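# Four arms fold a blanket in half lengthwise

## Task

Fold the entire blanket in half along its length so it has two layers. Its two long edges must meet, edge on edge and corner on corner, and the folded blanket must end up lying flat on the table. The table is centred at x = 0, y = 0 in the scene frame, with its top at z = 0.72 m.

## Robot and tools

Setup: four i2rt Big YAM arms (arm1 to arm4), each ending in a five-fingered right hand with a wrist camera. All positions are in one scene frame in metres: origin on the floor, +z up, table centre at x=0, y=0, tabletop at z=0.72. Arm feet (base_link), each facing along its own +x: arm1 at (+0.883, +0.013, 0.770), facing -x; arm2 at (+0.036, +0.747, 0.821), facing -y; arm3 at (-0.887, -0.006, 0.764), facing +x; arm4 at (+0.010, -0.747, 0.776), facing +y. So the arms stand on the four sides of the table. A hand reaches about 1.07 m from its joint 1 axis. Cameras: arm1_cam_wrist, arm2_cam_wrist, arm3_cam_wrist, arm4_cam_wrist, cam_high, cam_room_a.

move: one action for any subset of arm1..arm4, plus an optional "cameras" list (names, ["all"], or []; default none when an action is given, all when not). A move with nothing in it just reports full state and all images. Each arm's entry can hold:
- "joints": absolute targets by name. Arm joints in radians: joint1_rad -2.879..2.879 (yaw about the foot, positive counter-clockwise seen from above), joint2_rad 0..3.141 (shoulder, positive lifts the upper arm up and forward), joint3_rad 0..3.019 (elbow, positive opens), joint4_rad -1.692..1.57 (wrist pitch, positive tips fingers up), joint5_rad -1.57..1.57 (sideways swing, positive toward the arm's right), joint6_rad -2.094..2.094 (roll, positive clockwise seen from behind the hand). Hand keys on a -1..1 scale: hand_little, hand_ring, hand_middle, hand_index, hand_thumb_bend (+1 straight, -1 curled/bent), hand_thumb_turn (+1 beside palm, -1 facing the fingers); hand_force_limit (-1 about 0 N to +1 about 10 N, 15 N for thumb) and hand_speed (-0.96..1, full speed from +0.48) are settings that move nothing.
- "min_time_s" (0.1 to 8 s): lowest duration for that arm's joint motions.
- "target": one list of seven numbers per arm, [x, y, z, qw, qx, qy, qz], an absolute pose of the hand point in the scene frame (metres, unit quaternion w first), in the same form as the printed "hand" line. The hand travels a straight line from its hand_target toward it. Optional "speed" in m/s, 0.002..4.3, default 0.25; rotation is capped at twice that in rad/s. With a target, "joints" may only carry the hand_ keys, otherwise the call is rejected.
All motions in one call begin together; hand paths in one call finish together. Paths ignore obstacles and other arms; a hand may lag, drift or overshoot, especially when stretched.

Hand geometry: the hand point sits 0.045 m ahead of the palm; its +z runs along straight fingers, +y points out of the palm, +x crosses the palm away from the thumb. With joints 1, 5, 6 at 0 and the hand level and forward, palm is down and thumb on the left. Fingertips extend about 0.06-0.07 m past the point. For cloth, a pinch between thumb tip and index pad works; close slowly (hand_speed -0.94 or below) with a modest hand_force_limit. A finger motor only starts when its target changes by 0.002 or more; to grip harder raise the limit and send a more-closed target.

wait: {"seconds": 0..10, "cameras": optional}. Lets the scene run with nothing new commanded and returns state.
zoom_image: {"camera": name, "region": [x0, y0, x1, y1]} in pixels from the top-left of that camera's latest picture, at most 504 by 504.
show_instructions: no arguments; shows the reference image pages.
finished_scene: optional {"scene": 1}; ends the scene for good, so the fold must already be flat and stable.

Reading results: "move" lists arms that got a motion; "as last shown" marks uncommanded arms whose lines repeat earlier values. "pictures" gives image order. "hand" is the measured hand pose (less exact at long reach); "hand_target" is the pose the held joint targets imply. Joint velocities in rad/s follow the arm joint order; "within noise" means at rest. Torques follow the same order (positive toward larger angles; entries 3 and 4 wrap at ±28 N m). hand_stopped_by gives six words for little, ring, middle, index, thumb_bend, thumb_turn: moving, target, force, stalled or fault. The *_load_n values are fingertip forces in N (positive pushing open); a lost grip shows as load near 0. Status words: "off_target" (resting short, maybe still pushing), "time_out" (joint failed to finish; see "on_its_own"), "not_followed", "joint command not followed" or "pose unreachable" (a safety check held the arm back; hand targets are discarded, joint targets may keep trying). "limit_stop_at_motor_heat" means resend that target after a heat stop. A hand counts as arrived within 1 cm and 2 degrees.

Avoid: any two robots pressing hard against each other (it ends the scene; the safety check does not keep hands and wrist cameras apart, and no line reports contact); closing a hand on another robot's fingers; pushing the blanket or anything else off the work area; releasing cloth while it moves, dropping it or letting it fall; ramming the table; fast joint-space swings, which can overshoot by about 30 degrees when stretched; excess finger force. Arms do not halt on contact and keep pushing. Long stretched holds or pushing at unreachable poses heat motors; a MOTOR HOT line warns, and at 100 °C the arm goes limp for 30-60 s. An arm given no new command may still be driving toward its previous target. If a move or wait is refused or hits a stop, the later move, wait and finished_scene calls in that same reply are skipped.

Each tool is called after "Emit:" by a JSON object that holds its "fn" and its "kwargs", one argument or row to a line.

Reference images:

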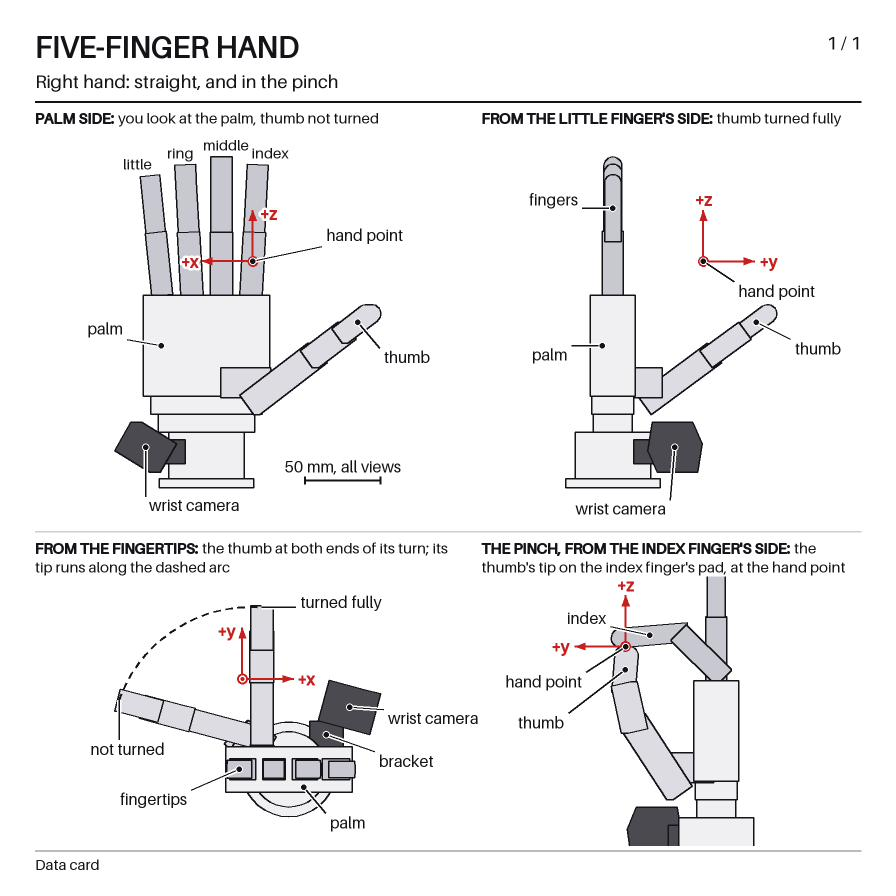

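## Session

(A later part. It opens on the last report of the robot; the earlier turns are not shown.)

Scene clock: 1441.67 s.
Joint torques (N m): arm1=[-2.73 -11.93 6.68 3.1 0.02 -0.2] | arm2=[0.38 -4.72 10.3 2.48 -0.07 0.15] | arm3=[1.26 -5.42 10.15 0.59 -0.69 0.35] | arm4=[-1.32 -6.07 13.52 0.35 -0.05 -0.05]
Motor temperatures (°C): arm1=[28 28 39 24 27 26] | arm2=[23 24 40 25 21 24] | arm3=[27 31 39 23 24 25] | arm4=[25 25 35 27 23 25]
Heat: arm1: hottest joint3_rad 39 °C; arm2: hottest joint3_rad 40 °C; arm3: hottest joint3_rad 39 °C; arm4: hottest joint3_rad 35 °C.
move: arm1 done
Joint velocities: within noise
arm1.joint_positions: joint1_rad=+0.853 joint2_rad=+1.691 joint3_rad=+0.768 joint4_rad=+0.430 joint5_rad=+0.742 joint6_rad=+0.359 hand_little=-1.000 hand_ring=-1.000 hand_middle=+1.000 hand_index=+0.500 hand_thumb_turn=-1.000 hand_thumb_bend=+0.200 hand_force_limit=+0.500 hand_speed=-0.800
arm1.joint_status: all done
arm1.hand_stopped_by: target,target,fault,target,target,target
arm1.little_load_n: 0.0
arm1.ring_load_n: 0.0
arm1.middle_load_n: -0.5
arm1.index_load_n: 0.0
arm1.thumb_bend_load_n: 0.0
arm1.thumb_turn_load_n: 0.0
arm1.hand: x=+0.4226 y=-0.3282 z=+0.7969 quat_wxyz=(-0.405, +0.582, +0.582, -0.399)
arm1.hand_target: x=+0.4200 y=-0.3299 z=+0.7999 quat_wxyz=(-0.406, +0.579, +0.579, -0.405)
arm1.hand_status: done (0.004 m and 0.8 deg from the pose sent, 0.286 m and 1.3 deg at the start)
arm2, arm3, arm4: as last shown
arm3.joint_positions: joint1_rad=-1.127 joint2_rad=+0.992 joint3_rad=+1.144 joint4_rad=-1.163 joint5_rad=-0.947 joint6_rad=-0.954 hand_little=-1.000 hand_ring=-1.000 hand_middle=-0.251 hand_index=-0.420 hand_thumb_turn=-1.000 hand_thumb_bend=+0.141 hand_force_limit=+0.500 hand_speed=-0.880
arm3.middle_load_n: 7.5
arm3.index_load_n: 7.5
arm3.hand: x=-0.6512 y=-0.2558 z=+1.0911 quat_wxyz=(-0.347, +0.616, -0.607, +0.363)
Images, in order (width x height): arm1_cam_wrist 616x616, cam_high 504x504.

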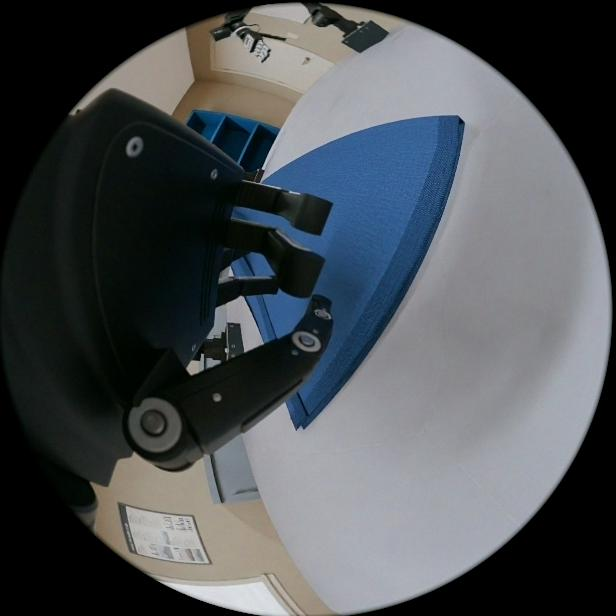

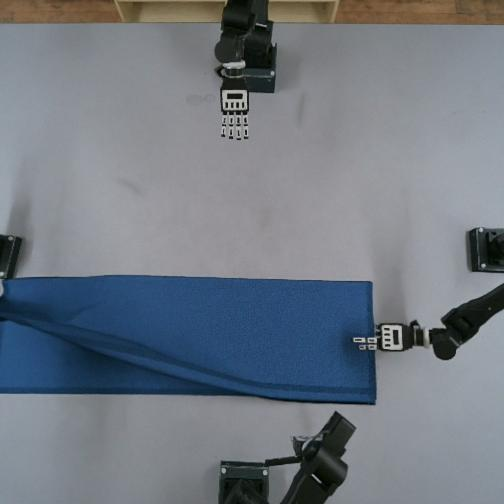

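Emit:
{"fn": "move", "kwargs": {
  "arm1": {"target": [0.388, -0.32, 0.76, 0.4056, -0.5793, -0.5793, 0.4056], "speed": 0.15}
}}

Emit:
{"fn": "move", "kwargs": {
  "arm1": {"target": [0.388, -0.32, 0.728, 0.4056, -0.5793, -0.5793, 0.4056], "speed": 0.08}
}}

Emit:
{"fn": "move", "kwargs": {
  "arm1": {"joints": {"hand_index": -0.4, "hand_force_limit": 0.2, "hand_speed": -0.88}}
}}

Emit:
{"fn": "move", "kwargs": {
  "arm1": {"joints": {"hand_index": -0.6, "hand_thumb_bend": -0.2, "hand_force_limit": 0.5}},
  "cameras": ["arm1_cam_wrist", "cam_high"]
}}

Emit:
{"fn": "zoom_image", "kwargs": {
  "camera": "arm1_cam_wrist",
  "region": [220, 200, 470, 450]
}}

Scene clock: 1453.47 s.
Joint torques (N m): arm1=[-3.43 -12.92 8.02 3.08 0 -0.22] | arm2=[0.26 -5.25 10.29 2.54 -0.12 0.14] | arm3=[1.2 -5.42 10.18 0.62 -0.69 0.35] | arm4=[-1.2 -6.24 13.55 0.34 -0.08 -0.06]
Motor temperatures (°C): arm1=[28 28 38 24 26 26] | arm2=[23 24 40 25 21 24] | arm3=[27 31 39 23 24 25] | arm4=[25 25 36 27 23 25]
Heat: arm1: hottest joint3_rad 38 °C; arm2: hottest joint3_rad 40 °C; arm3: hottest joint3_rad 39 °C; arm4: hottest joint3_rad 36 °C.
move: arm1 off_target
Joint velocities: within noise
arm1.joint_positions: joint1_rad=+0.795 joint2_rad=+1.827 joint3_rad=+0.770 joint4_rad=+0.562 joint5_rad=+0.683 joint6_rad=+0.321 hand_little=-1.000 hand_ring=-1.000 hand_middle=+1.000 hand_index=+0.500 hand_thumb_turn=-1.000 hand_thumb_bend=+0.200 hand_force_limit=+0.500 hand_speed=-0.800
arm1.joint_status: not commanded
arm1.hand_stopped_by: target,target,fault,target,target,target
arm1.little_load_n: 0.0
arm1.ring_load_n: 0.0
arm1.middle_load_n: 0.0
arm1.index_load_n: 0.0
arm1.thumb_bend_load_n: 0.0
arm1.thumb_turn_load_n: 0.0
arm1.hand: x=+0.4042 y=-0.3127 z=+0.7461 quat_wxyz=(-0.402, +0.580, +0.592, -0.390)
arm1.hand_target: x=+0.3885 y=-0.3195 z=+0.7605 quat_wxyz=(-0.406, +0.579, +0.579, -0.406)
arm1.hand_status: off_target (0.023 m and 2.4 deg from the pose sent, 0.051 m and 0.8 deg at the start)
arm2, arm3, arm4: as last shown
arm3.index_load_n: 7.0
pictures: none

Scene clock: 1454.43 s.
Joint torques (N m): arm1=[-3.31 -10.58 6.54 2.43 -0.05 -0.2] | arm2=[0.09 -4.72 10.26 2.4 -0.11 0.11] | arm3=[1.2 -5.42 10.17 0.61 -0.69 0.35] | arm4=[-1.44 -5.95 13.52 0.36 -0.07 -0.06]
Motor temperatures (°C): arm1=[28 28 38 24 26 26] | arm2=[23 24 40 25 21 24] | arm3=[27 31 39 23 24 25] | arm4=[25 25 36 27 23 25]
Heat: arm1: hottest joint3_rad 38 °C; arm2: hottest joint3_rad 40 °C; arm3: hottest joint3_rad 39 °C; arm4: hottest joint3_rad 36 °C.
move: arm1 off_target
Joint velocities: within noise
arm1.joint_positions: joint1_rad=+0.795 joint2_rad=+1.885 joint3_rad=+0.785 joint4_rad=+0.666 joint5_rad=+0.684 joint6_rad=+0.320 hand_little=-1.000 hand_ring=-1.000 hand_middle=+1.000 hand_index=+0.500 hand_thumb_turn=-1.000 hand_thumb_bend=+0.199 hand_force_limit=+0.500 hand_speed=-0.800
arm1.joint_status: not commanded
arm1.hand_stopped_by: target,target,fault,target,target,target
arm1.little_load_n: 0.0
arm1.ring_load_n: 0.0
arm1.middle_load_n: 0.0
arm1.index_load_n: 0.0
arm1.thumb_bend_load_n: -2.5
arm1.thumb_turn_load_n: -1.0
arm1.hand: x=+0.3930 y=-0.3228 z=+0.7412 quat_wxyz=(-0.403, +0.579, +0.574, -0.415)
arm1.hand_target: x=+0.3884 y=-0.3197 z=+0.7283 quat_wxyz=(-0.406, +0.579, +0.579, -0.406)
arm1.hand_status: off_target (0.014 m and 1.2 deg from the pose sent, 0.025 m and 2.4 deg at the start)
arm2, arm3, arm4: as last shown
arm2.index_load_n: -0.5
arm3.index_load_n: 7.5
arm3.hand_target: x=-0.6500 y=-0.2501 z=+1.0901 quat_wxyz=(-0.353, +0.612, -0.612, +0.354)
pictures: none

Scene clock: 1457.33 s.
Joint torques (N m): arm1=[-3.19 -11.11 5.78 2.14 -0.15 -0.19] | arm2=[0.38 -4.72 10.28 2.4 -0.13 0.15] | arm3=[1.26 -5.48 10.17 0.59 -0.69 0.34] | arm4=[-1.49 -6.18 13.52 0.35 -0.07 -0.05]
Motor temperatures (°C): arm1=[28 28 38 24 26 26] | arm2=[23 24 40 25 21 24] | arm3=[27 31 39 23 24 25] | arm4=[25 25 36 27 23 25]
Heat: arm1: hottest joint3_rad 38 °C; arm2: hottest joint3_rad 40 °C; arm3: hottest joint3_rad 39 °C; arm4: hottest joint3_rad 36 °C.
move: arm1 off_target
Joint velocities: within noise
arm1.joint_positions: joint1_rad=+0.794 joint2_rad=+1.889 joint3_rad=+0.794 joint4_rad=+0.672 joint5_rad=+0.686 joint6_rad=+0.320 hand_little=-1.000 hand_ring=-1.000 hand_middle=+1.000 hand_index=-0.300 hand_thumb_turn=-1.000 hand_thumb_bend=+0.200 hand_force_limit=+0.200 hand_speed=-0.880
arm1.joint_status: hand_index off_target (ended at -0.300, target -0.400); the others done
arm1.hand_stopped_by: target,target,fault,force,target,target
arm1.little_load_n: 0.0
arm1.ring_load_n: 0.0
arm1.middle_load_n: 0.0
arm1.index_load_n: 7.5
arm1.thumb_bend_load_n: 0.0
arm1.thumb_turn_load_n: 0.0
arm1.hand: x=+0.3890 y=-0.3250 z=+0.7434 quat_wxyz=(-0.405, +0.580, +0.570, -0.418)
arm1.hand_target: x=+0.3886 y=-0.3196 z=+0.7281 quat_wxyz=(-0.405, +0.579, +0.579, -0.405)
arm1.hand_status: not commanded
arm2, arm3, arm4: as last shown
arm2.index_load_n: 0.0
arm2.thumb_turn_load_n: 0.5
arm3.middle_load_n: 8.0
arm3.index_load_n: 7.0
arm3.hand: x=-0.6512 y=-0.2558 z=+1.0911 quat_wxyz=(-0.347, +0.616, -0.608, +0.363)
arm3.hand_target: x=-0.6500 y=-0.2501 z=+1.0901 quat_wxyz=(-0.354, +0.612, -0.612, +0.354)
pictures: none

Scene clock: 1460.13 s.
Joint torques (N m): arm1=[-3.19 -11.22 5.78 2.15 -0.15 -0.2] | arm2=[0.32 -5.07 10.26 2.47 -0.15 0.1] | arm3=[1.2 -5.36 10.17 0.61 -0.69 0.35] | arm4=[-1.44 -6.24 13.48 0.39 -0.09 -0.05]
Motor temperatures (°C): arm1=[28 28 38 24 26 26] | arm2=[23 24 40 25 21 24] | arm3=[27 31 39 23 24 25] | arm4=[25 25 36 27 23 25]
Heat: arm1: hottest joint3_rad 38 °C; arm2: hottest joint3_rad 40 °C; arm3: hottest joint3_rad 39 °C; arm4: hottest joint3_rad 36 °C.
move: arm1 off_target
Joint velocities: within noise
arm1.joint_positions: joint1_rad=+0.794 joint2_rad=+1.890 joint3_rad=+0.794 joint4_rad=+0.672 joint5_rad=+0.686 joint6_rad=+0.320 hand_little=-1.000 hand_ring=-1.000 hand_middle=+1.000 hand_index=-0.300 hand_thumb_turn=-1.000 hand_thumb_bend=-0.194 hand_force_limit=+0.500 hand_speed=-0.880
arm1.joint_status: hand_index off_target (ended at -0.300, target -0.600); the others done
arm1.hand_stopped_by: target,target,fault,force,target,target
arm1.little_load_n: 0.0
arm1.ring_load_n: 0.0
arm1.middle_load_n: 0.0
arm1.index_load_n: 2.5
arm1.thumb_bend_load_n: 8.5
arm1.thumb_turn_load_n: -4.0
arm1.hand: x=+0.3890 y=-0.3249 z=+0.7430 quat_wxyz=(-0.405, +0.580, +0.570, -0.418)
arm1.hand_target: x=+0.3886 y=-0.3196 z=+0.7282 quat_wxyz=(-0.405, +0.579, +0.579, -0.405)
arm1.hand_status: not commanded
arm2, arm3, arm4: as last shown
arm2.thumb_turn_load_n: 0.0
arm3.index_load_n: 7.5
Images, in order (width x height): arm1_cam_wrist 616x616, cam_high 504x504.

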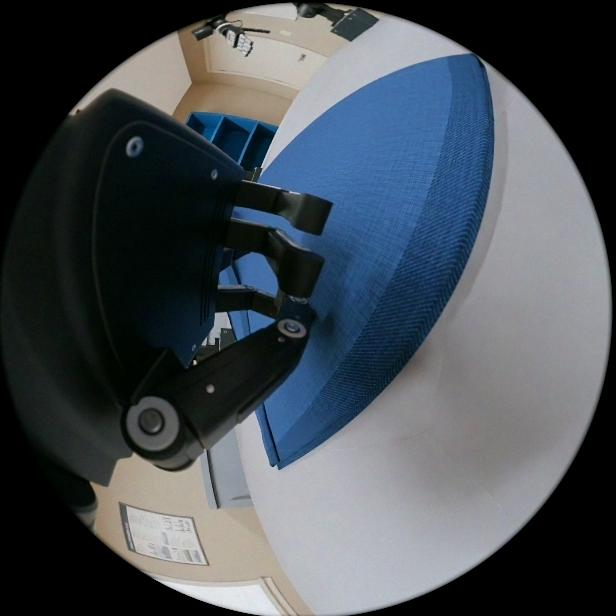

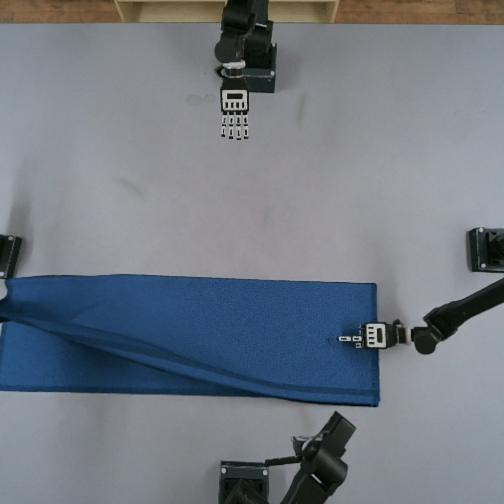

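Scaled by 2.016 from the camera's image (finer frame: 880x880).

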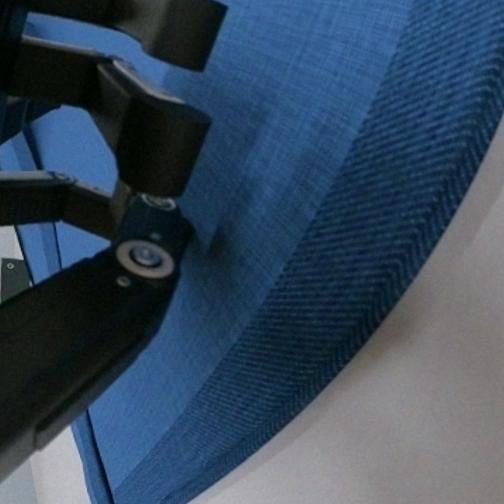

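Emit:
{"fn": "move", "kwargs": {
  "arm1": {"target": [0.55, -0.31, 0.726, 0.4056, -0.5793, -0.5793, 0.4056], "speed": 0.07},
  "arm3": {"target": [-0.50, -0.25, 1.09, 0.3536, -0.6124, 0.6124, -0.3536], "speed": 0.07},
  "cameras": ["arm1_cam_wrist", "cam_high", "cam_room_a", "arm3_cam_wrist"]
}}

Scene clock: 1471.60 s.
Joint torques (N m): arm1=[-0.62 -9.47 2.66 0.87 -0.13 -0.1] | arm2=[0.32 -4.89 10.22 2.44 -0.11 0.13] | arm3=[1.2 -7.65 16.14 2.36 -0.43 0.35] | arm4=[-1.14 -6.12 13.46 0.39 -0.06 -0.05]
Motor temperatures (°C): arm1=[28 28 37 24 26 26] | arm2=[23 24 40 25 21 24] | arm3=[27 30 39 23 24 25] | arm4=[25 25 36 27 23 25]
Heat: arm1: hottest joint3_rad 37 °C; arm2: hottest joint3_rad 40 °C; arm3: hottest joint3_rad 39 °C; arm4: hottest joint3_rad 36 °C.
move: arm1 off_target; arm3 off_target
Joint velocities: within noise
arm1.joint_positions: joint1_rad=+1.065 joint2_rad=+1.746 joint3_rad=+0.517 joint4_rad=+0.668 joint5_rad=+0.953 joint6_rad=+0.533 hand_little=-1.000 hand_ring=-1.000 hand_middle=+1.000 hand_index=-0.300 hand_thumb_turn=-1.000 hand_thumb_bend=-0.194 hand_force_limit=+0.500 hand_speed=-0.880
arm1.joint_status: not commanded
arm1.hand_stopped_by: target,target,fault,force,target,target
arm1.little_load_n: 0.0
arm1.ring_load_n: 0.0
arm1.middle_load_n: 0.0
arm1.index_load_n: 3.0
arm1.thumb_bend_load_n: 8.0
arm1.thumb_turn_load_n: -4.0
arm1.hand: x=+0.5332 y=-0.3118 z=+0.7400 quat_wxyz=(-0.410, +0.590, +0.555, -0.420)
arm1.hand_target: x=+0.5496 y=-0.3095 z=+0.7264 quat_wxyz=(-0.406, +0.579, +0.579, -0.406)
arm1.hand_status: off_target (0.022 m and 3.5 deg from the pose sent, 0.163 m and 1.8 deg at the start)
arm2: as last shown
arm3.joint_positions: joint1_rad=-0.733 joint2_rad=+1.141 joint3_rad=+1.144 joint4_rad=-0.778 joint5_rad=-0.688 joint6_rad=-0.517 hand_little=-1.000 hand_ring=-1.000 hand_middle=-0.251 hand_index=-0.420 hand_thumb_turn=-1.000 hand_thumb_bend=+0.141 hand_force_limit=+0.500 hand_speed=-0.880
arm3.joint_status: not commanded
arm3.hand_stopped_by: target,target,force,force,force,target
arm3.little_load_n: 0.0
arm3.ring_load_n: 0.0
arm3.middle_load_n: 7.5
arm3.index_load_n: 7.0
arm3.thumb_bend_load_n: 11.0
arm3.thumb_turn_load_n: -1.0
arm3.hand: x=-0.5141 y=-0.2406 z=+1.0583 quat_wxyz=(-0.352, +0.613, -0.628, +0.325)
arm3.hand_target: x=-0.5017 y=-0.2486 z=+1.0899 quat_wxyz=(-0.354, +0.612, -0.612, +0.354)
arm3.hand_status: off_target (0.036 m and 3.8 deg from the pose sent, 0.151 m and 1.5 deg at the start)
arm4.joint_positions: joint1_rad=-0.639 joint2_rad=+1.033 joint3_rad=+0.991 joint4_rad=-1.581 joint5_rad=+0.003 joint6_rad=-0.677 hand_little=+1.000 hand_ring=+1.000 hand_middle=+1.000 hand_index=+1.000 hand_thumb_turn=+1.000 hand_thumb_bend=+1.000 hand_force_limit=+0.000 hand_speed=-0.800
arm4.joint_status: not commanded
arm4.hand_stopped_by: target,target,target,target,target,target
arm4.little_load_n: 0.0
arm4.ring_load_n: 0.5
arm4.middle_load_n: 0.0
arm4.index_load_n: 0.0
arm4.thumb_bend_load_n: 0.0
arm4.thumb_turn_load_n: 0.0
arm4.hand: x=+0.1393 y=-0.6106 z=+0.9870 quat_wxyz=(+0.021, +1.000, -0.002, -0.015)
arm4.hand_target: x=+0.1496 y=-0.6005 z=+1.0000 quat_wxyz=(+0.000, +1.000, +0.000, +0.000)
arm4.hand_status: not commanded
pictures: arm1_cam_wrist, arm3_cam_wrist, cam_high, cam_room_a
Images, in order (width x height): arm1_cam_wrist 616x616, arm3_cam_wrist 616x616, cam_high 504x504, cam_room_a 504x504.

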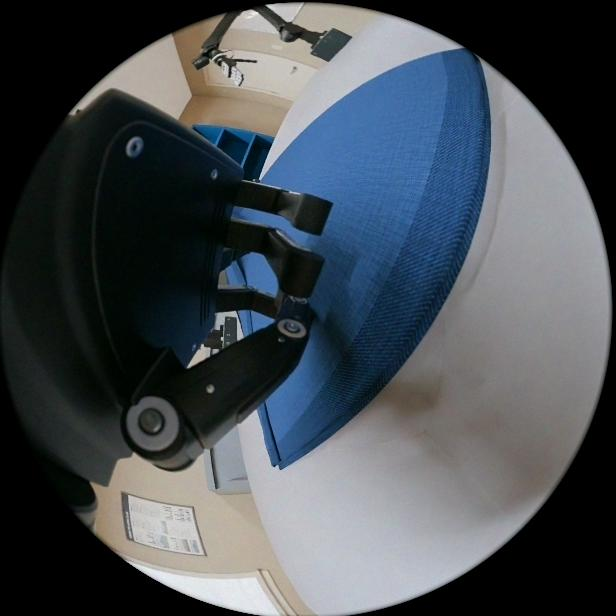

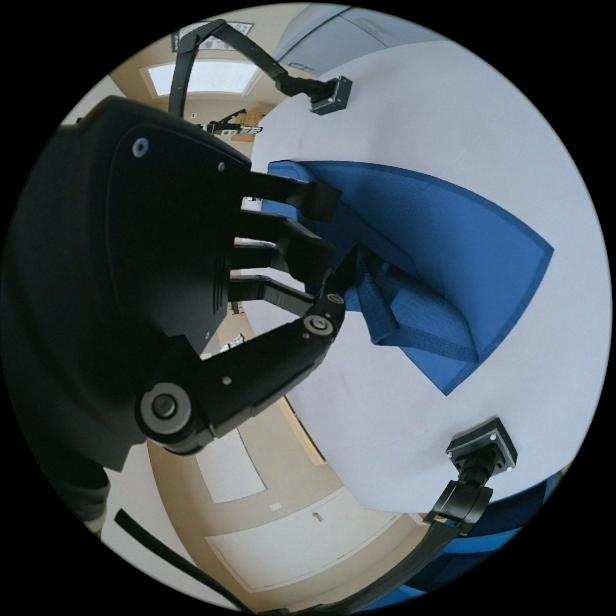

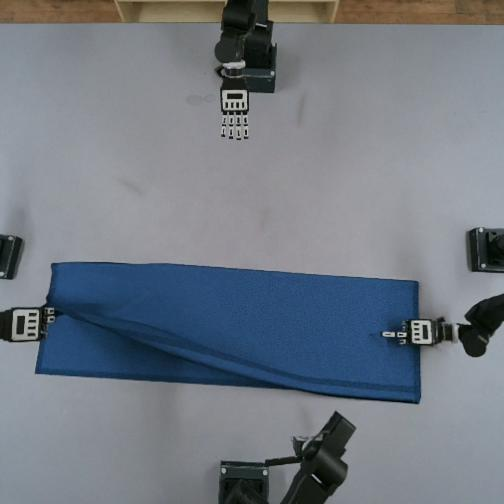

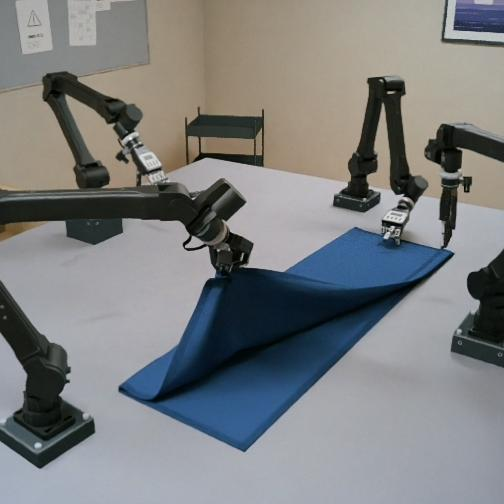

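Emit:
{"fn": "move", "kwargs": {
  "arm3": {"target": [-0.61, -0.12, 1.07, 0.3536, -0.6124, 0.6124, -0.3536], "speed": 0.12},
  "arm4": {"target": [-0.52, -0.455, 0.90, 0, 1, 0, 0], "speed": 0.3},
  "cameras": ["cam_high", "cam_room_a", "arm4_cam_wrist"]
}}

Scene clock: 1516.37 s.
Joint torques (N m): arm1=[-0.67 -9.47 2.65 0.87 -0.24 -0.12] | arm2=[0.15 -4.89 10.26 2.45 -0.09 0.12] | arm3=[1.26 -3.31 10.7 0.66 -0.39 0.34] | arm4=[-0.79 -22.42 13.39 -0.38 0.07 0.13]
Motor temperatures (°C): arm1=[28 28 34 24 26 25] | arm2=[23 24 40 25 21 24] | arm3=[27 30 44 24 24 25] | arm4=[25 25 38 27 23 25]
Heat: arm1: hottest joint3_rad 34 °C; arm2: hottest joint3_rad 40 °C; arm3: hottest joint3_rad 44 °C; arm4: hottest joint3_rad 38 °C.
move: arm3 done; arm4 off_target
Joint velocities: within noise
arm1, arm2: as last shown
arm1.joint_positions: joint1_rad=+1.065 joint2_rad=+1.746 joint3_rad=+0.517 joint4_rad=+0.668 joint5_rad=+0.956 joint6_rad=+0.536 hand_little=-1.000 hand_ring=-1.000 hand_middle=+1.000 hand_index=-0.300 hand_thumb_turn=-1.000 hand_thumb_bend=-0.194 hand_force_limit=+0.500 hand_speed=-0.880
arm1.little_load_n: 0.5
arm1.index_load_n: 3.5
arm1.thumb_bend_load_n: 8.5
arm1.hand: x=+0.5330 y=-0.3115 z=+0.7403 quat_wxyz=(-0.410, +0.591, +0.554, -0.420)
arm2.ring_load_n: -0.5
arm3.joint_positions: joint1_rad=-0.696 joint2_rad=+0.687 joint3_rad=+0.895 joint4_rad=-0.882 joint5_rad=-0.658 joint6_rad=-0.488 hand_little=-1.000 hand_ring=-1.000 hand_middle=-0.250 hand_index=-0.420 hand_thumb_turn=-1.000 hand_thumb_bend=+0.141 hand_force_limit=+0.500 hand_speed=-0.880
arm3.joint_status: not commanded
arm3.hand_stopped_by: target,target,force,force,force,target
arm3.little_load_n: 0.0
arm3.ring_load_n: 0.0
arm3.middle_load_n: 12.0
arm3.index_load_n: 7.5
arm3.thumb_bend_load_n: 11.5
arm3.thumb_turn_load_n: -1.0
arm3.hand: x=-0.6058 y=-0.1287 z=+1.0688 quat_wxyz=(-0.349, +0.615, -0.608, +0.361)
arm3.hand_target: x=-0.6099 y=-0.1202 z=+1.0699 quat_wxyz=(-0.354, +0.612, -0.612, +0.354)
arm3.hand_status: done (0.010 m and 1.1 deg from the pose sent, 0.154 m and 3.8 deg at the start)
arm4.joint_positions: joint1_rad=+0.998 joint2_rad=+1.970 joint3_rad=+1.770 joint4_rad=-1.402 joint5_rad=-0.005 joint6_rad=+0.945 hand_little=+1.000 hand_ring=+1.000 hand_middle=+1.000 hand_index=+1.000 hand_thumb_turn=+1.000 hand_thumb_bend=+1.000 hand_force_limit=+0.000 hand_speed=-0.800
arm4.joint_status: not commanded
arm4.hand_stopped_by: target,target,target,target,target,target
arm4.little_load_n: 0.0
arm4.ring_load_n: 0.0
arm4.middle_load_n: 0.0
arm4.index_load_n: 0.0
arm4.thumb_bend_load_n: -0.5
arm4.thumb_turn_load_n: 0.0
arm4.hand: x=-0.5087 y=-0.4633 z=+0.8853 quat_wxyz=(+0.011, +1.000, +0.005, +0.012)
arm4.hand_target: x=-0.5193 y=-0.4553 z=+0.9002 quat_wxyz=(+0.000, +1.000, +0.000, +0.000)
arm4.hand_status: off_target (0.020 m and 2.0 deg from the pose sent, 0.683 m and 2.9 deg at the start)
pictures: arm4_cam_wrist, cam_high, cam_room_a
Images, in order (width x height): arm4_cam_wrist 616x616, cam_high 504x504, cam_room_a 504x504.

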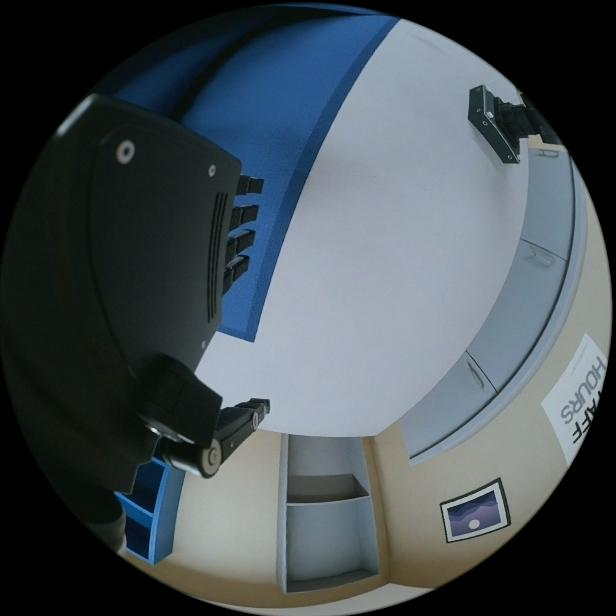

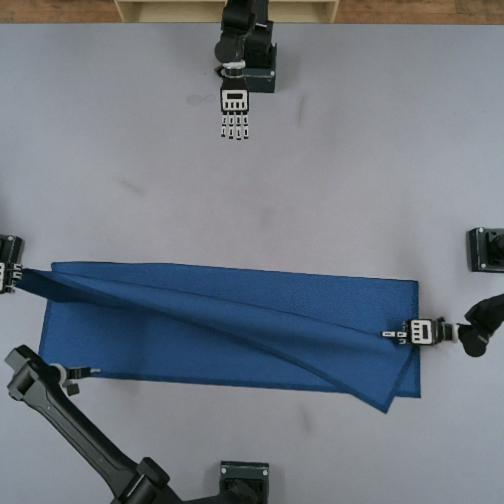

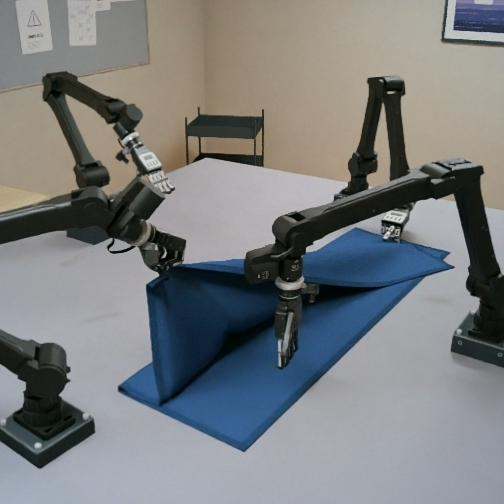

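Emit:
{"fn": "move", "kwargs": {
  "arm3": {"target": [-0.60, -0.22, 1.03, 0.3536, -0.6124, 0.6124, -0.3536], "speed": 0.12},
  "arm4": {"target": [-0.03, -0.48, 0.88, 0, 1, 0, 0], "speed": 0.25},
  "arm1": {"target": [0.55, -0.40, 0.84, 0.4056, -0.5793, -0.5793, 0.4056], "speed": 0.15, "joints": {"hand_index": 0.5, "hand_thumb_bend": 0.2, "hand_speed": -0.8}},
  "cameras": ["cam_high", "cam_room_a", "arm4_cam_wrist", "arm1_cam_wrist"]
}}

Emit:
{"fn": "zoom_image", "kwargs": {
  "camera": "arm1_cam_wrist",
  "region": [220, 130, 540, 450]
}}

Scene clock: 1543.10 s.
Joint torques (N m): arm1=[-1.32 -11.46 9.8 1.36 0.48 0] | arm2=[0.26 -5.01 10.28 2.47 -0.12 0.15] | arm3=[-0.15 -4.31 13.24 2.25 -0.67 0.09] | arm4=[-0.62 -10.34 8.23 0.51 -0.1 -0.04]
Motor temperatures (°C): arm1=[27 27 33 24 26 25] | arm2=[23 24 40 25 21 24] | arm3=[27 29 44 23 24 25] | arm4=[25 27 38 27 23 25]
Heat: arm1: hottest joint3_rad 33 °C; arm2: hottest joint3_rad 40 °C; arm3: hottest joint3_rad 44 °C; arm4: hottest joint3_rad 38 °C.
move: arm1 off_target; arm3 off_target; arm4 done
Joint velocities: within noise
arm1.joint_positions: joint1_rad=+1.183 joint2_rad=+1.557 joint3_rad=+0.760 joint4_rad=+0.050 joint5_rad=+1.026 joint6_rad=+0.648 hand_little=-1.000 hand_ring=-1.000 hand_middle=+1.000 hand_index=+0.500 hand_thumb_turn=-1.000 hand_thumb_bend=+0.200 hand_force_limit=+0.500 hand_speed=-0.800
arm1.joint_status: all done
arm1.hand_stopped_by: target,target,fault,target,target,target
arm1.little_load_n: 0.0
arm1.ring_load_n: 0.0
arm1.middle_load_n: 0.0
arm1.index_load_n: 0.0
arm1.thumb_bend_load_n: 0.0
arm1.thumb_turn_load_n: 0.0
arm1.hand: x=+0.5497 y=-0.3816 z=+0.8232 quat_wxyz=(-0.414, +0.578, +0.587, -0.388)
arm1.hand_target: x=+0.5503 y=-0.3994 z=+0.8402 quat_wxyz=(-0.405, +0.579, +0.579, -0.406)
arm1.hand_status: off_target (0.025 m and 2.3 deg from the pose sent, 0.134 m and 3.6 deg at the start)
arm2.joint_positions: joint1_rad=-0.221 joint2_rad=+0.882 joint3_rad=+0.736 joint4_rad=-0.681 joint5_rad=-0.198 joint6_rad=-0.204 hand_little=+1.000 hand_ring=+1.000 hand_middle=+1.000 hand_index=+1.000 hand_thumb_turn=-1.000 hand_thumb_bend=+1.000 hand_force_limit=+0.000 hand_speed=-0.800
arm2.joint_status: not commanded
arm2.hand_stopped_by: target,target,target,target,target,target
arm2.little_load_n: 0.0
arm2.ring_load_n: 0.0
arm2.middle_load_n: 0.0
arm2.index_load_n: 0.0
arm2.thumb_bend_load_n: 0.0
arm2.thumb_turn_load_n: 0.0
arm2.hand: x=+0.0044 y=+0.4045 z=+0.9958 quat_wxyz=(-0.002, +0.012, -0.928, +0.373)
arm2.hand_target: x=+0.0000 y=+0.4002 z=+1.0000 quat_wxyz=(+0.000, +0.000, -0.924, +0.382)
arm2.hand_status: not commanded
arm3.joint_positions: joint1_rad=-0.905 joint2_rad=+0.925 joint3_rad=+0.895 joint4_rad=-0.838 joint5_rad=-0.821 joint6_rad=-0.672 hand_little=-1.000 hand_ring=-1.000 hand_middle=-0.250 hand_index=-0.420 hand_thumb_turn=-1.000 hand_thumb_bend=+0.141 hand_force_limit=+0.500 hand_speed=-0.880
arm3.joint_status: not commanded
arm3.hand_stopped_by: target,target,force,force,force,target
arm3.little_load_n: 0.0
arm3.ring_load_n: 0.0
arm3.middle_load_n: 7.5
arm3.index_load_n: 7.0
arm3.thumb_bend_load_n: 11.0
arm3.thumb_turn_load_n: -1.0
arm3.hand: x=-0.6041 y=-0.2072 z=+1.0159 quat_wxyz=(-0.360, +0.610, -0.624, +0.332)
arm3.hand_target: x=-0.6005 y=-0.2195 z=+1.0301 quat_wxyz=(-0.353, +0.613, -0.612, +0.354)
arm3.hand_status: off_target (0.020 m and 2.9 deg from the pose sent, 0.099 m and 1.1 deg at the start)
arm4.joint_positions: joint1_rad=+0.068 joint2_rad=+1.271 joint3_rad=+0.897 joint4_rad=-1.205 joint5_rad=+0.001 joint6_rad=+0.040 hand_little=+1.000 hand_ring=+1.000 hand_middle=+1.000 hand_index=+1.000 hand_thumb_turn=+1.000 hand_thumb_bend=+1.000 hand_force_limit=+0.000 hand_speed=-0.800
arm4.joint_status: not commanded
arm4.hand_stopped_by: target,target,target,target,target,target
arm4.little_load_n: 0.0
arm4.ring_load_n: 0.0
arm4.middle_load_n: 0.0
arm4.index_load_n: 0.0
arm4.thumb_bend_load_n: 0.0
arm4.thumb_turn_load_n: 0.0
arm4.hand: x=-0.0295 y=-0.4786 z=+0.8820 quat_wxyz=(+0.004, +1.000, -0.007, +0.001)
arm4.hand_target: x=-0.0301 y=-0.4800 z=+0.8800 quat_wxyz=(+0.000, +1.000, +0.000, +0.000)
arm4.hand_status: done (0.002 m and 0.9 deg from the pose sent, 0.479 m and 2.0 deg at the start)
pictures: arm1_cam_wrist, arm4_cam_wrist, cam_high, cam_room_a
Images, in order (width x height): arm1_cam_wrist 616x616, arm4_cam_wrist 616x616, cam_high 504x504, cam_room_a 504x504.

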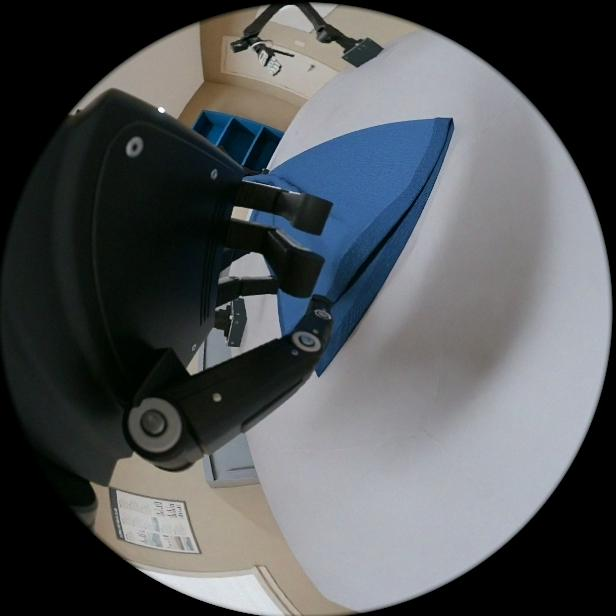

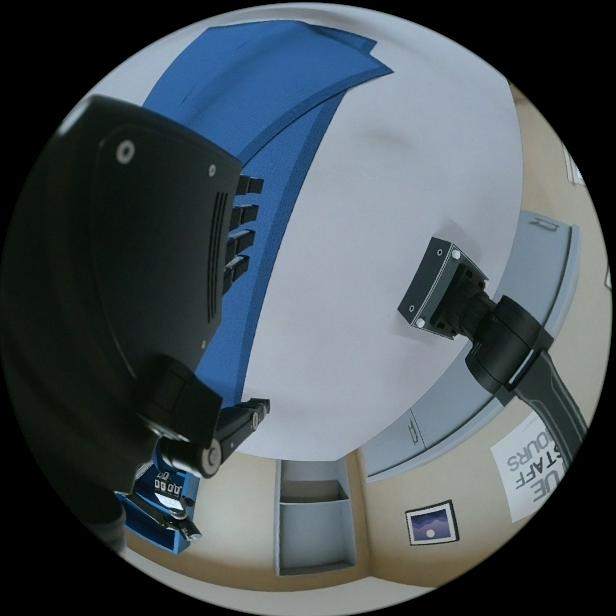

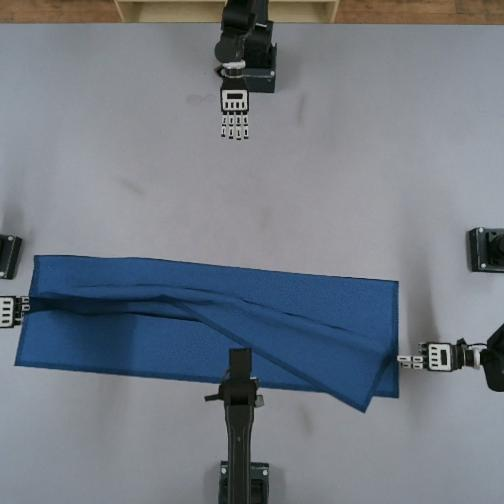

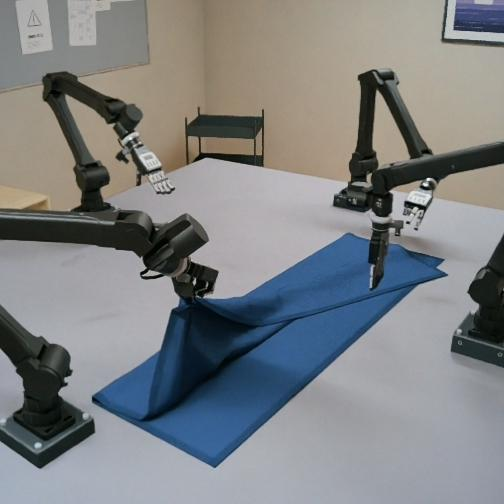

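Scaled by 1.575 from the camera's image (finer frame: 880x880).

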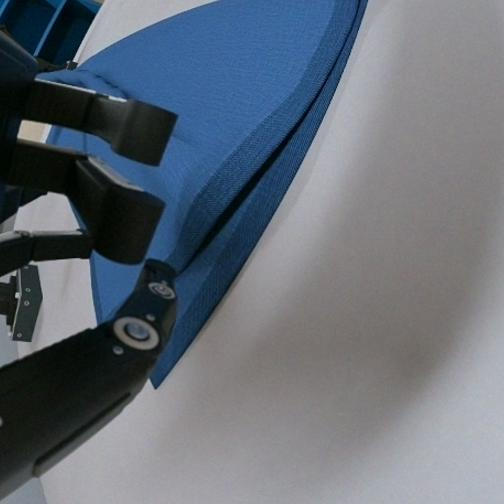

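Emit:
{"fn": "move", "kwargs": {
  "arm4": {"target": [-0.03, -0.46, 0.80, 0, 1, 0, 0], "speed": 0.15},
  "arm1": {"target": [0.38, -0.53, 0.84, 0.4056, -0.5793, -0.5793, 0.4056], "speed": 0.2}
}}

Emit:
{"fn": "move", "kwargs": {
  "arm4": {"target": [-0.03, -0.46, 0.765, 0, 1, 0, 0], "speed": 0.06},
  "arm1": {"target": [0.38, -0.53, 0.81, 0.4056, -0.5793, -0.5793, 0.4056], "speed": 0.2},
  "cameras": ["cam_high", "arm4_cam_wrist", "arm1_cam_wrist"]
}}

Emit:
{"fn": "zoom_image", "kwargs": {
  "camera": "arm1_cam_wrist",
  "region": [220, 130, 540, 450]
}}

Scene clock: 1568.07 s.
Joint torques (N m): arm1=[-3.84 -16.85 11.49 1.58 0.16 -0.17] | arm2=[0.32 -4.78 10.28 2.45 -0.11 0.12] | arm3=[-0.21 -4.37 13.26 2.25 -0.67 0.1] | arm4=[-0.67 -10.87 7.38 0.62 -0.09 -0.04]
Motor temperatures (°C): arm1=[27 28 36 24 26 25] | arm2=[23 24 40 25 21 24] | arm3=[26 29 46 24 24 25] | arm4=[25 27 37 27 23 25]
Heat: arm1: hottest joint3_rad 36 °C; arm2: hottest joint3_rad 40 °C; arm3: hottest joint3_rad 46 °C; arm4: hottest joint3_rad 37 °C.
move: arm1 off_target; arm4 done
Joint velocities: within noise
arm1.joint_positions: joint1_rad=+1.044 joint2_rad=+1.956 joint3_rad=+1.345 joint4_rad=+0.024 joint5_rad=+0.897 joint6_rad=+0.490 hand_little=-1.000 hand_ring=-1.000 hand_middle=+1.000 hand_index=+0.500 hand_thumb_turn=-1.000 hand_thumb_bend=+0.200 hand_force_limit=+0.500 hand_speed=-0.800
arm1.joint_status: not commanded
arm1.hand_stopped_by: target,target,fault,target,target,target
arm1.little_load_n: 0.0
arm1.ring_load_n: 0.0
arm1.middle_load_n: 0.0
arm1.index_load_n: 0.0
arm1.thumb_bend_load_n: 0.0
arm1.thumb_turn_load_n: 0.0
arm1.hand: x=+0.3935 y=-0.5256 z=+0.8313 quat_wxyz=(-0.403, +0.577, +0.584, -0.403)
arm1.hand_target: x=+0.3804 y=-0.5295 z=+0.8403 quat_wxyz=(-0.406, +0.579, +0.579, -0.406)
arm1.hand_status: off_target (0.017 m and 0.7 deg from the pose sent, 0.226 m and 2.3 deg at the start)
arm2, arm3: as last shown
arm3.thumb_bend_load_n: 11.5
arm4.joint_positions: joint1_rad=+0.068 joint2_rad=+1.427 joint3_rad=+0.818 joint4_rad=-0.958 joint5_rad=+0.001 joint6_rad=+0.038 hand_little=+1.000 hand_ring=+1.000 hand_middle=+1.000 hand_index=+1.000 hand_thumb_turn=+1.000 hand_thumb_bend=+1.000 hand_force_limit=+0.000 hand_speed=-0.800
arm4.joint_status: not commanded
arm4.hand_stopped_by: target,target,target,target,target,target
arm4.little_load_n: 0.0
arm4.ring_load_n: 0.0
arm4.middle_load_n: 0.0
arm4.index_load_n: 0.0
arm4.thumb_bend_load_n: 0.0
arm4.thumb_turn_load_n: 0.0
arm4.hand: x=-0.0298 y=-0.4579 z=+0.8046 quat_wxyz=(-0.002, +1.000, -0.006, +0.001)
arm4.hand_target: x=-0.0300 y=-0.4601 z=+0.8001 quat_wxyz=(+0.000, +1.000, +0.000, +0.000)
arm4.hand_status: done (0.005 m and 0.7 deg from the pose sent, 0.084 m and 0.9 deg at the start)
pictures: none

Scene clock: 1569.17 s.
Joint torques (N m): arm1=[-3.55 -16.85 9.83 2.84 0.18 -0.2] | arm2=[0.32 -4.78 10.35 2.39 -0.11 0.13] | arm3=[-0.26 -4.37 13.26 2.25 -0.67 0.1] | arm4=[-0.73 -8.06 5.65 1.35 -0.09 -0.06]
Motor temperatures (°C): arm1=[27 28 36 24 26 25] | arm2=[23 24 40 25 21 24] | arm3=[26 29 46 24 24 25] | arm4=[25 27 37 27 23 25]
Heat: arm1: hottest joint3_rad 36 °C; arm2: hottest joint3_rad 40 °C; arm3: hottest joint3_rad 46 °C; arm4: hottest joint3_rad 37 °C.
move: arm1 off_target; arm4 off_target
Joint velocities: within noise
arm1.joint_positions: joint1_rad=+1.044 joint2_rad=+2.003 joint3_rad=+1.345 joint4_rad=+0.059 joint5_rad=+0.897 joint6_rad=+0.490 hand_little=-1.000 hand_ring=-1.000 hand_middle=+1.000 hand_index=+0.500 hand_thumb_turn=-1.000 hand_thumb_bend=+0.200 hand_force_limit=+0.500 hand_speed=-0.800
arm1.joint_status: not commanded
arm1.hand_stopped_by: target,target,fault,target,target,target
arm1.little_load_n: 0.0
arm1.ring_load_n: 0.0
arm1.middle_load_n: -0.5
arm1.index_load_n: 0.0
arm1.thumb_bend_load_n: 0.0
arm1.thumb_turn_load_n: 0.0
arm1.hand: x=+0.3923 y=-0.5273 z=+0.8050 quat_wxyz=(-0.404, +0.577, +0.588, -0.398)
arm1.hand_target: x=+0.3803 y=-0.5296 z=+0.8100 quat_wxyz=(-0.406, +0.579, +0.579, -0.405)
arm1.hand_status: off_target (0.014 m and 1.3 deg from the pose sent, 0.025 m and 0.7 deg at the start)
arm2, arm3: as last shown
arm2.index_load_n: -0.5
arm3.thumb_bend_load_n: 11.0
arm4.joint_positions: joint1_rad=+0.068 joint2_rad=+1.457 joint3_rad=+0.793 joint4_rad=-0.866 joint5_rad=+0.001 joint6_rad=+0.037 hand_little=+1.000 hand_ring=+1.000 hand_middle=+1.000 hand_index=+1.000 hand_thumb_turn=+1.000 hand_thumb_bend=+1.000 hand_force_limit=+0.000 hand_speed=-0.800
arm4.joint_status: not commanded
arm4.hand_stopped_by: target,target,target,target,target,target
arm4.little_load_n: 0.0
arm4.ring_load_n: 0.0
arm4.middle_load_n: -2.5
arm4.index_load_n: 0.0
arm4.thumb_bend_load_n: 0.0
arm4.thumb_turn_load_n: 0.0
arm4.hand: x=-0.0299 y=-0.4489 z=+0.7854 quat_wxyz=(-0.021, +1.000, -0.005, +0.001)
arm4.hand_target: x=-0.0299 y=-0.4610 z=+0.7666 quat_wxyz=(+0.000, +1.000, +0.000, +0.000)
arm4.hand_status: off_target (0.023 m and 2.5 deg from the pose sent, 0.040 m and 0.8 deg at the start)
pictures: arm1_cam_wrist, arm4_cam_wrist, cam_high
Images, in order (width x height): arm1_cam_wrist 616x616, arm4_cam_wrist 616x616, cam_high 504x504.

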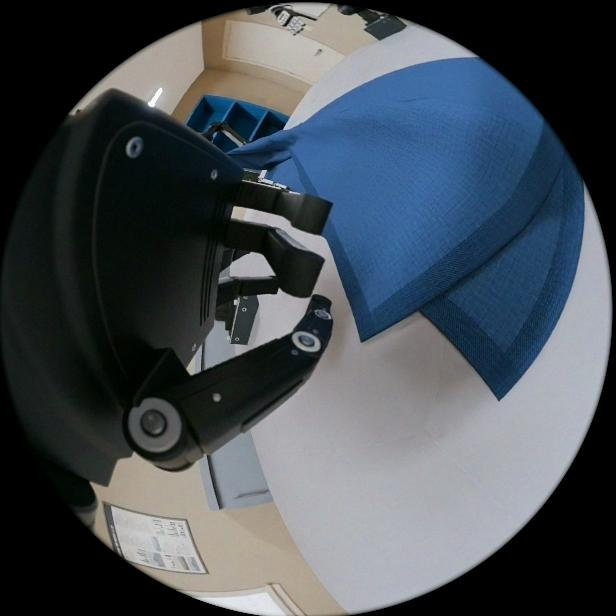

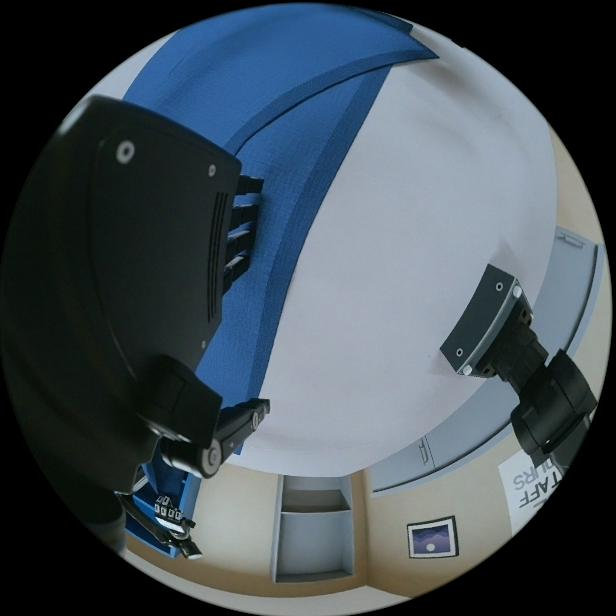

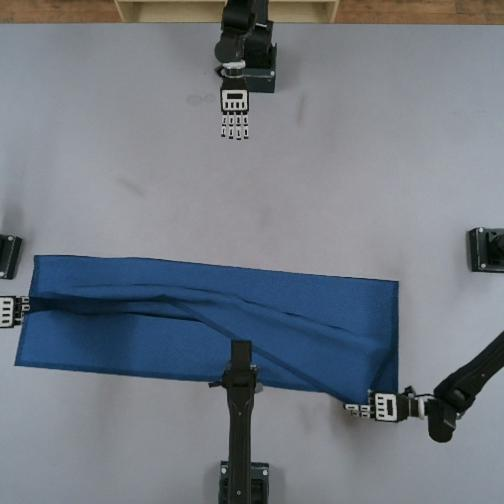

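Scaled by 1.575 from the camera's image (finer frame: 880x880).

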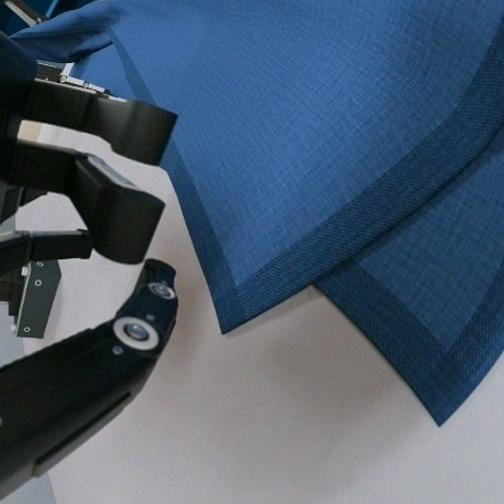

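Emit:
{"fn": "move", "kwargs": {
  "arm1": {"target": [0.363, -0.523, 0.765, 0.4056, -0.5793, -0.5793, 0.4056], "speed": 0.12}
}}

Emit:
{"fn": "move", "kwargs": {
  "arm1": {"target": [0.363, -0.523, 0.728, 0.4056, -0.5793, -0.5793, 0.4056], "speed": 0.07},
  "cameras": ["arm1_cam_wrist"]
}}

Emit:
{"fn": "zoom_image", "kwargs": {
  "camera": "arm1_cam_wrist",
  "region": [220, 180, 500, 460]
}}

Scene clock: 1596.83 s.
Joint torques (N m): arm1=[-3.37 -17.9 8.98 2.84 0.11 -0.21] | arm2=[0.44 -5.13 10.26 2.52 -0.11 0.13] | arm3=[-0.21 -4.25 13.26 2.22 -0.67 0.1] | arm4=[-0.73 -8.06 5.7 1.28 -0.07 -0.05]
Motor temperatures (°C): arm1=[27 30 39 24 26 25] | arm2=[23 24 40 25 21 24] | arm3=[26 29 47 24 24 25] | arm4=[25 26 34 27 23 25]
Heat: arm1: hottest joint3_rad 39 °C; arm2: hottest joint3_rad 40 °C; arm3: hottest joint3_rad 47 °C; arm4: hottest joint3_rad 34 °C.
move: arm1 off_target
Joint velocities: within noise
arm1.joint_positions: joint1_rad=+1.015 joint2_rad=+2.095 joint3_rad=+1.345 joint4_rad=+0.168 joint5_rad=+0.874 joint6_rad=+0.467 hand_little=-1.000 hand_ring=-1.000 hand_middle=+1.000 hand_index=+0.500 hand_thumb_turn=-1.000 hand_thumb_bend=+0.200 hand_force_limit=+0.500 hand_speed=-0.800
arm1.joint_status: not commanded
arm1.hand_stopped_by: target,target,fault,target,target,target
arm1.little_load_n: 0.0
arm1.ring_load_n: 0.0
arm1.middle_load_n: 0.0
arm1.index_load_n: 0.0
arm1.thumb_bend_load_n: 0.0
arm1.thumb_turn_load_n: 0.0
arm1.hand: x=+0.3748 y=-0.5214 z=+0.7572 quat_wxyz=(-0.404, +0.577, +0.588, -0.397)
arm1.hand_target: x=+0.3632 y=-0.5227 z=+0.7652 quat_wxyz=(-0.406, +0.579, +0.579, -0.406)
arm1.hand_status: off_target (0.014 m and 1.4 deg from the pose sent, 0.050 m and 1.3 deg at the start)
arm2, arm3, arm4: as last shown
arm2.index_load_n: 0.0
arm4.middle_load_n: -2.0
pictures: none

Scene clock: 1597.87 s.
Joint torques (N m): arm1=[-3.49 -16.03 8.44 2.59 0.05 -0.19] | arm2=[0.38 -4.89 10.33 2.43 -0.11 0.12] | arm3=[-0.21 -4.25 13.23 2.26 -0.67 0.09] | arm4=[-0.73 -7.88 5.68 1.33 -0.08 -0.06]
Motor temperatures (°C): arm1=[27 30 39 24 26 25] | arm2=[23 24 40 25 21 24] | arm3=[26 29 47 24 24 25] | arm4=[25 26 34 27 23 25]
Heat: arm1: hottest joint3_rad 39 °C; arm2: hottest joint3_rad 40 °C; arm3: hottest joint3_rad 47 °C; arm4: hottest joint3_rad 34 °C.
move: arm1 off_target
Joint velocities: within noise
arm1.joint_positions: joint1_rad=+1.015 joint2_rad=+2.136 joint3_rad=+1.345 joint4_rad=+0.244 joint5_rad=+0.875 joint6_rad=+0.467 hand_little=-1.000 hand_ring=-1.000 hand_middle=+1.000 hand_index=+0.500 hand_thumb_turn=-1.000 hand_thumb_bend=+0.200 hand_force_limit=+0.500 hand_speed=-0.800
arm1.joint_status: not commanded
arm1.hand_stopped_by: target,target,fault,target,target,target
arm1.little_load_n: 0.0
arm1.ring_load_n: 0.0
arm1.middle_load_n: 0.0
arm1.index_load_n: 0.0
arm1.thumb_bend_load_n: -1.5
arm1.thumb_turn_load_n: -0.5
arm1.hand: x=+0.3710 y=-0.5265 z=+0.7423 quat_wxyz=(-0.402, +0.579, +0.577, -0.412)
arm1.hand_target: x=+0.3635 y=-0.5226 z=+0.7282 quat_wxyz=(-0.405, +0.579, +0.579, -0.406)
arm1.hand_status: off_target (0.017 m and 0.8 deg from the pose sent, 0.032 m and 1.4 deg at the start)
arm2, arm3, arm4: as last shown
arm3.ring_load_n: -0.5
arm3.hand_target: x=-0.6005 y=-0.2195 z=+1.0301 quat_wxyz=(-0.353, +0.612, -0.612, +0.354)
arm4.middle_load_n: -2.5
Images, in order (width x height): arm1_cam_wrist 616x616.

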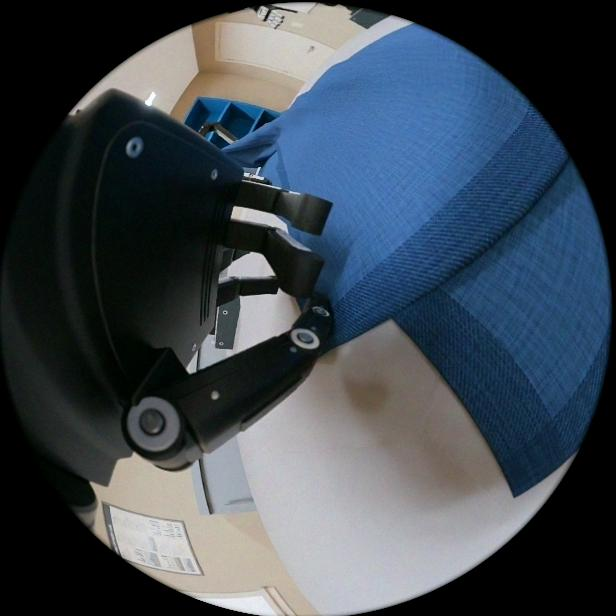

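Scaled by 1.800 from the camera's image (finer frame: 880x880).

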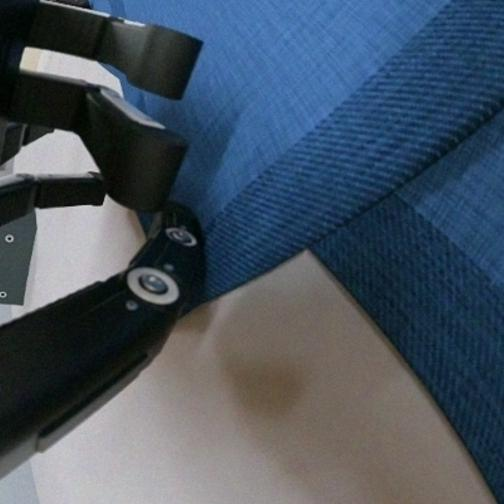

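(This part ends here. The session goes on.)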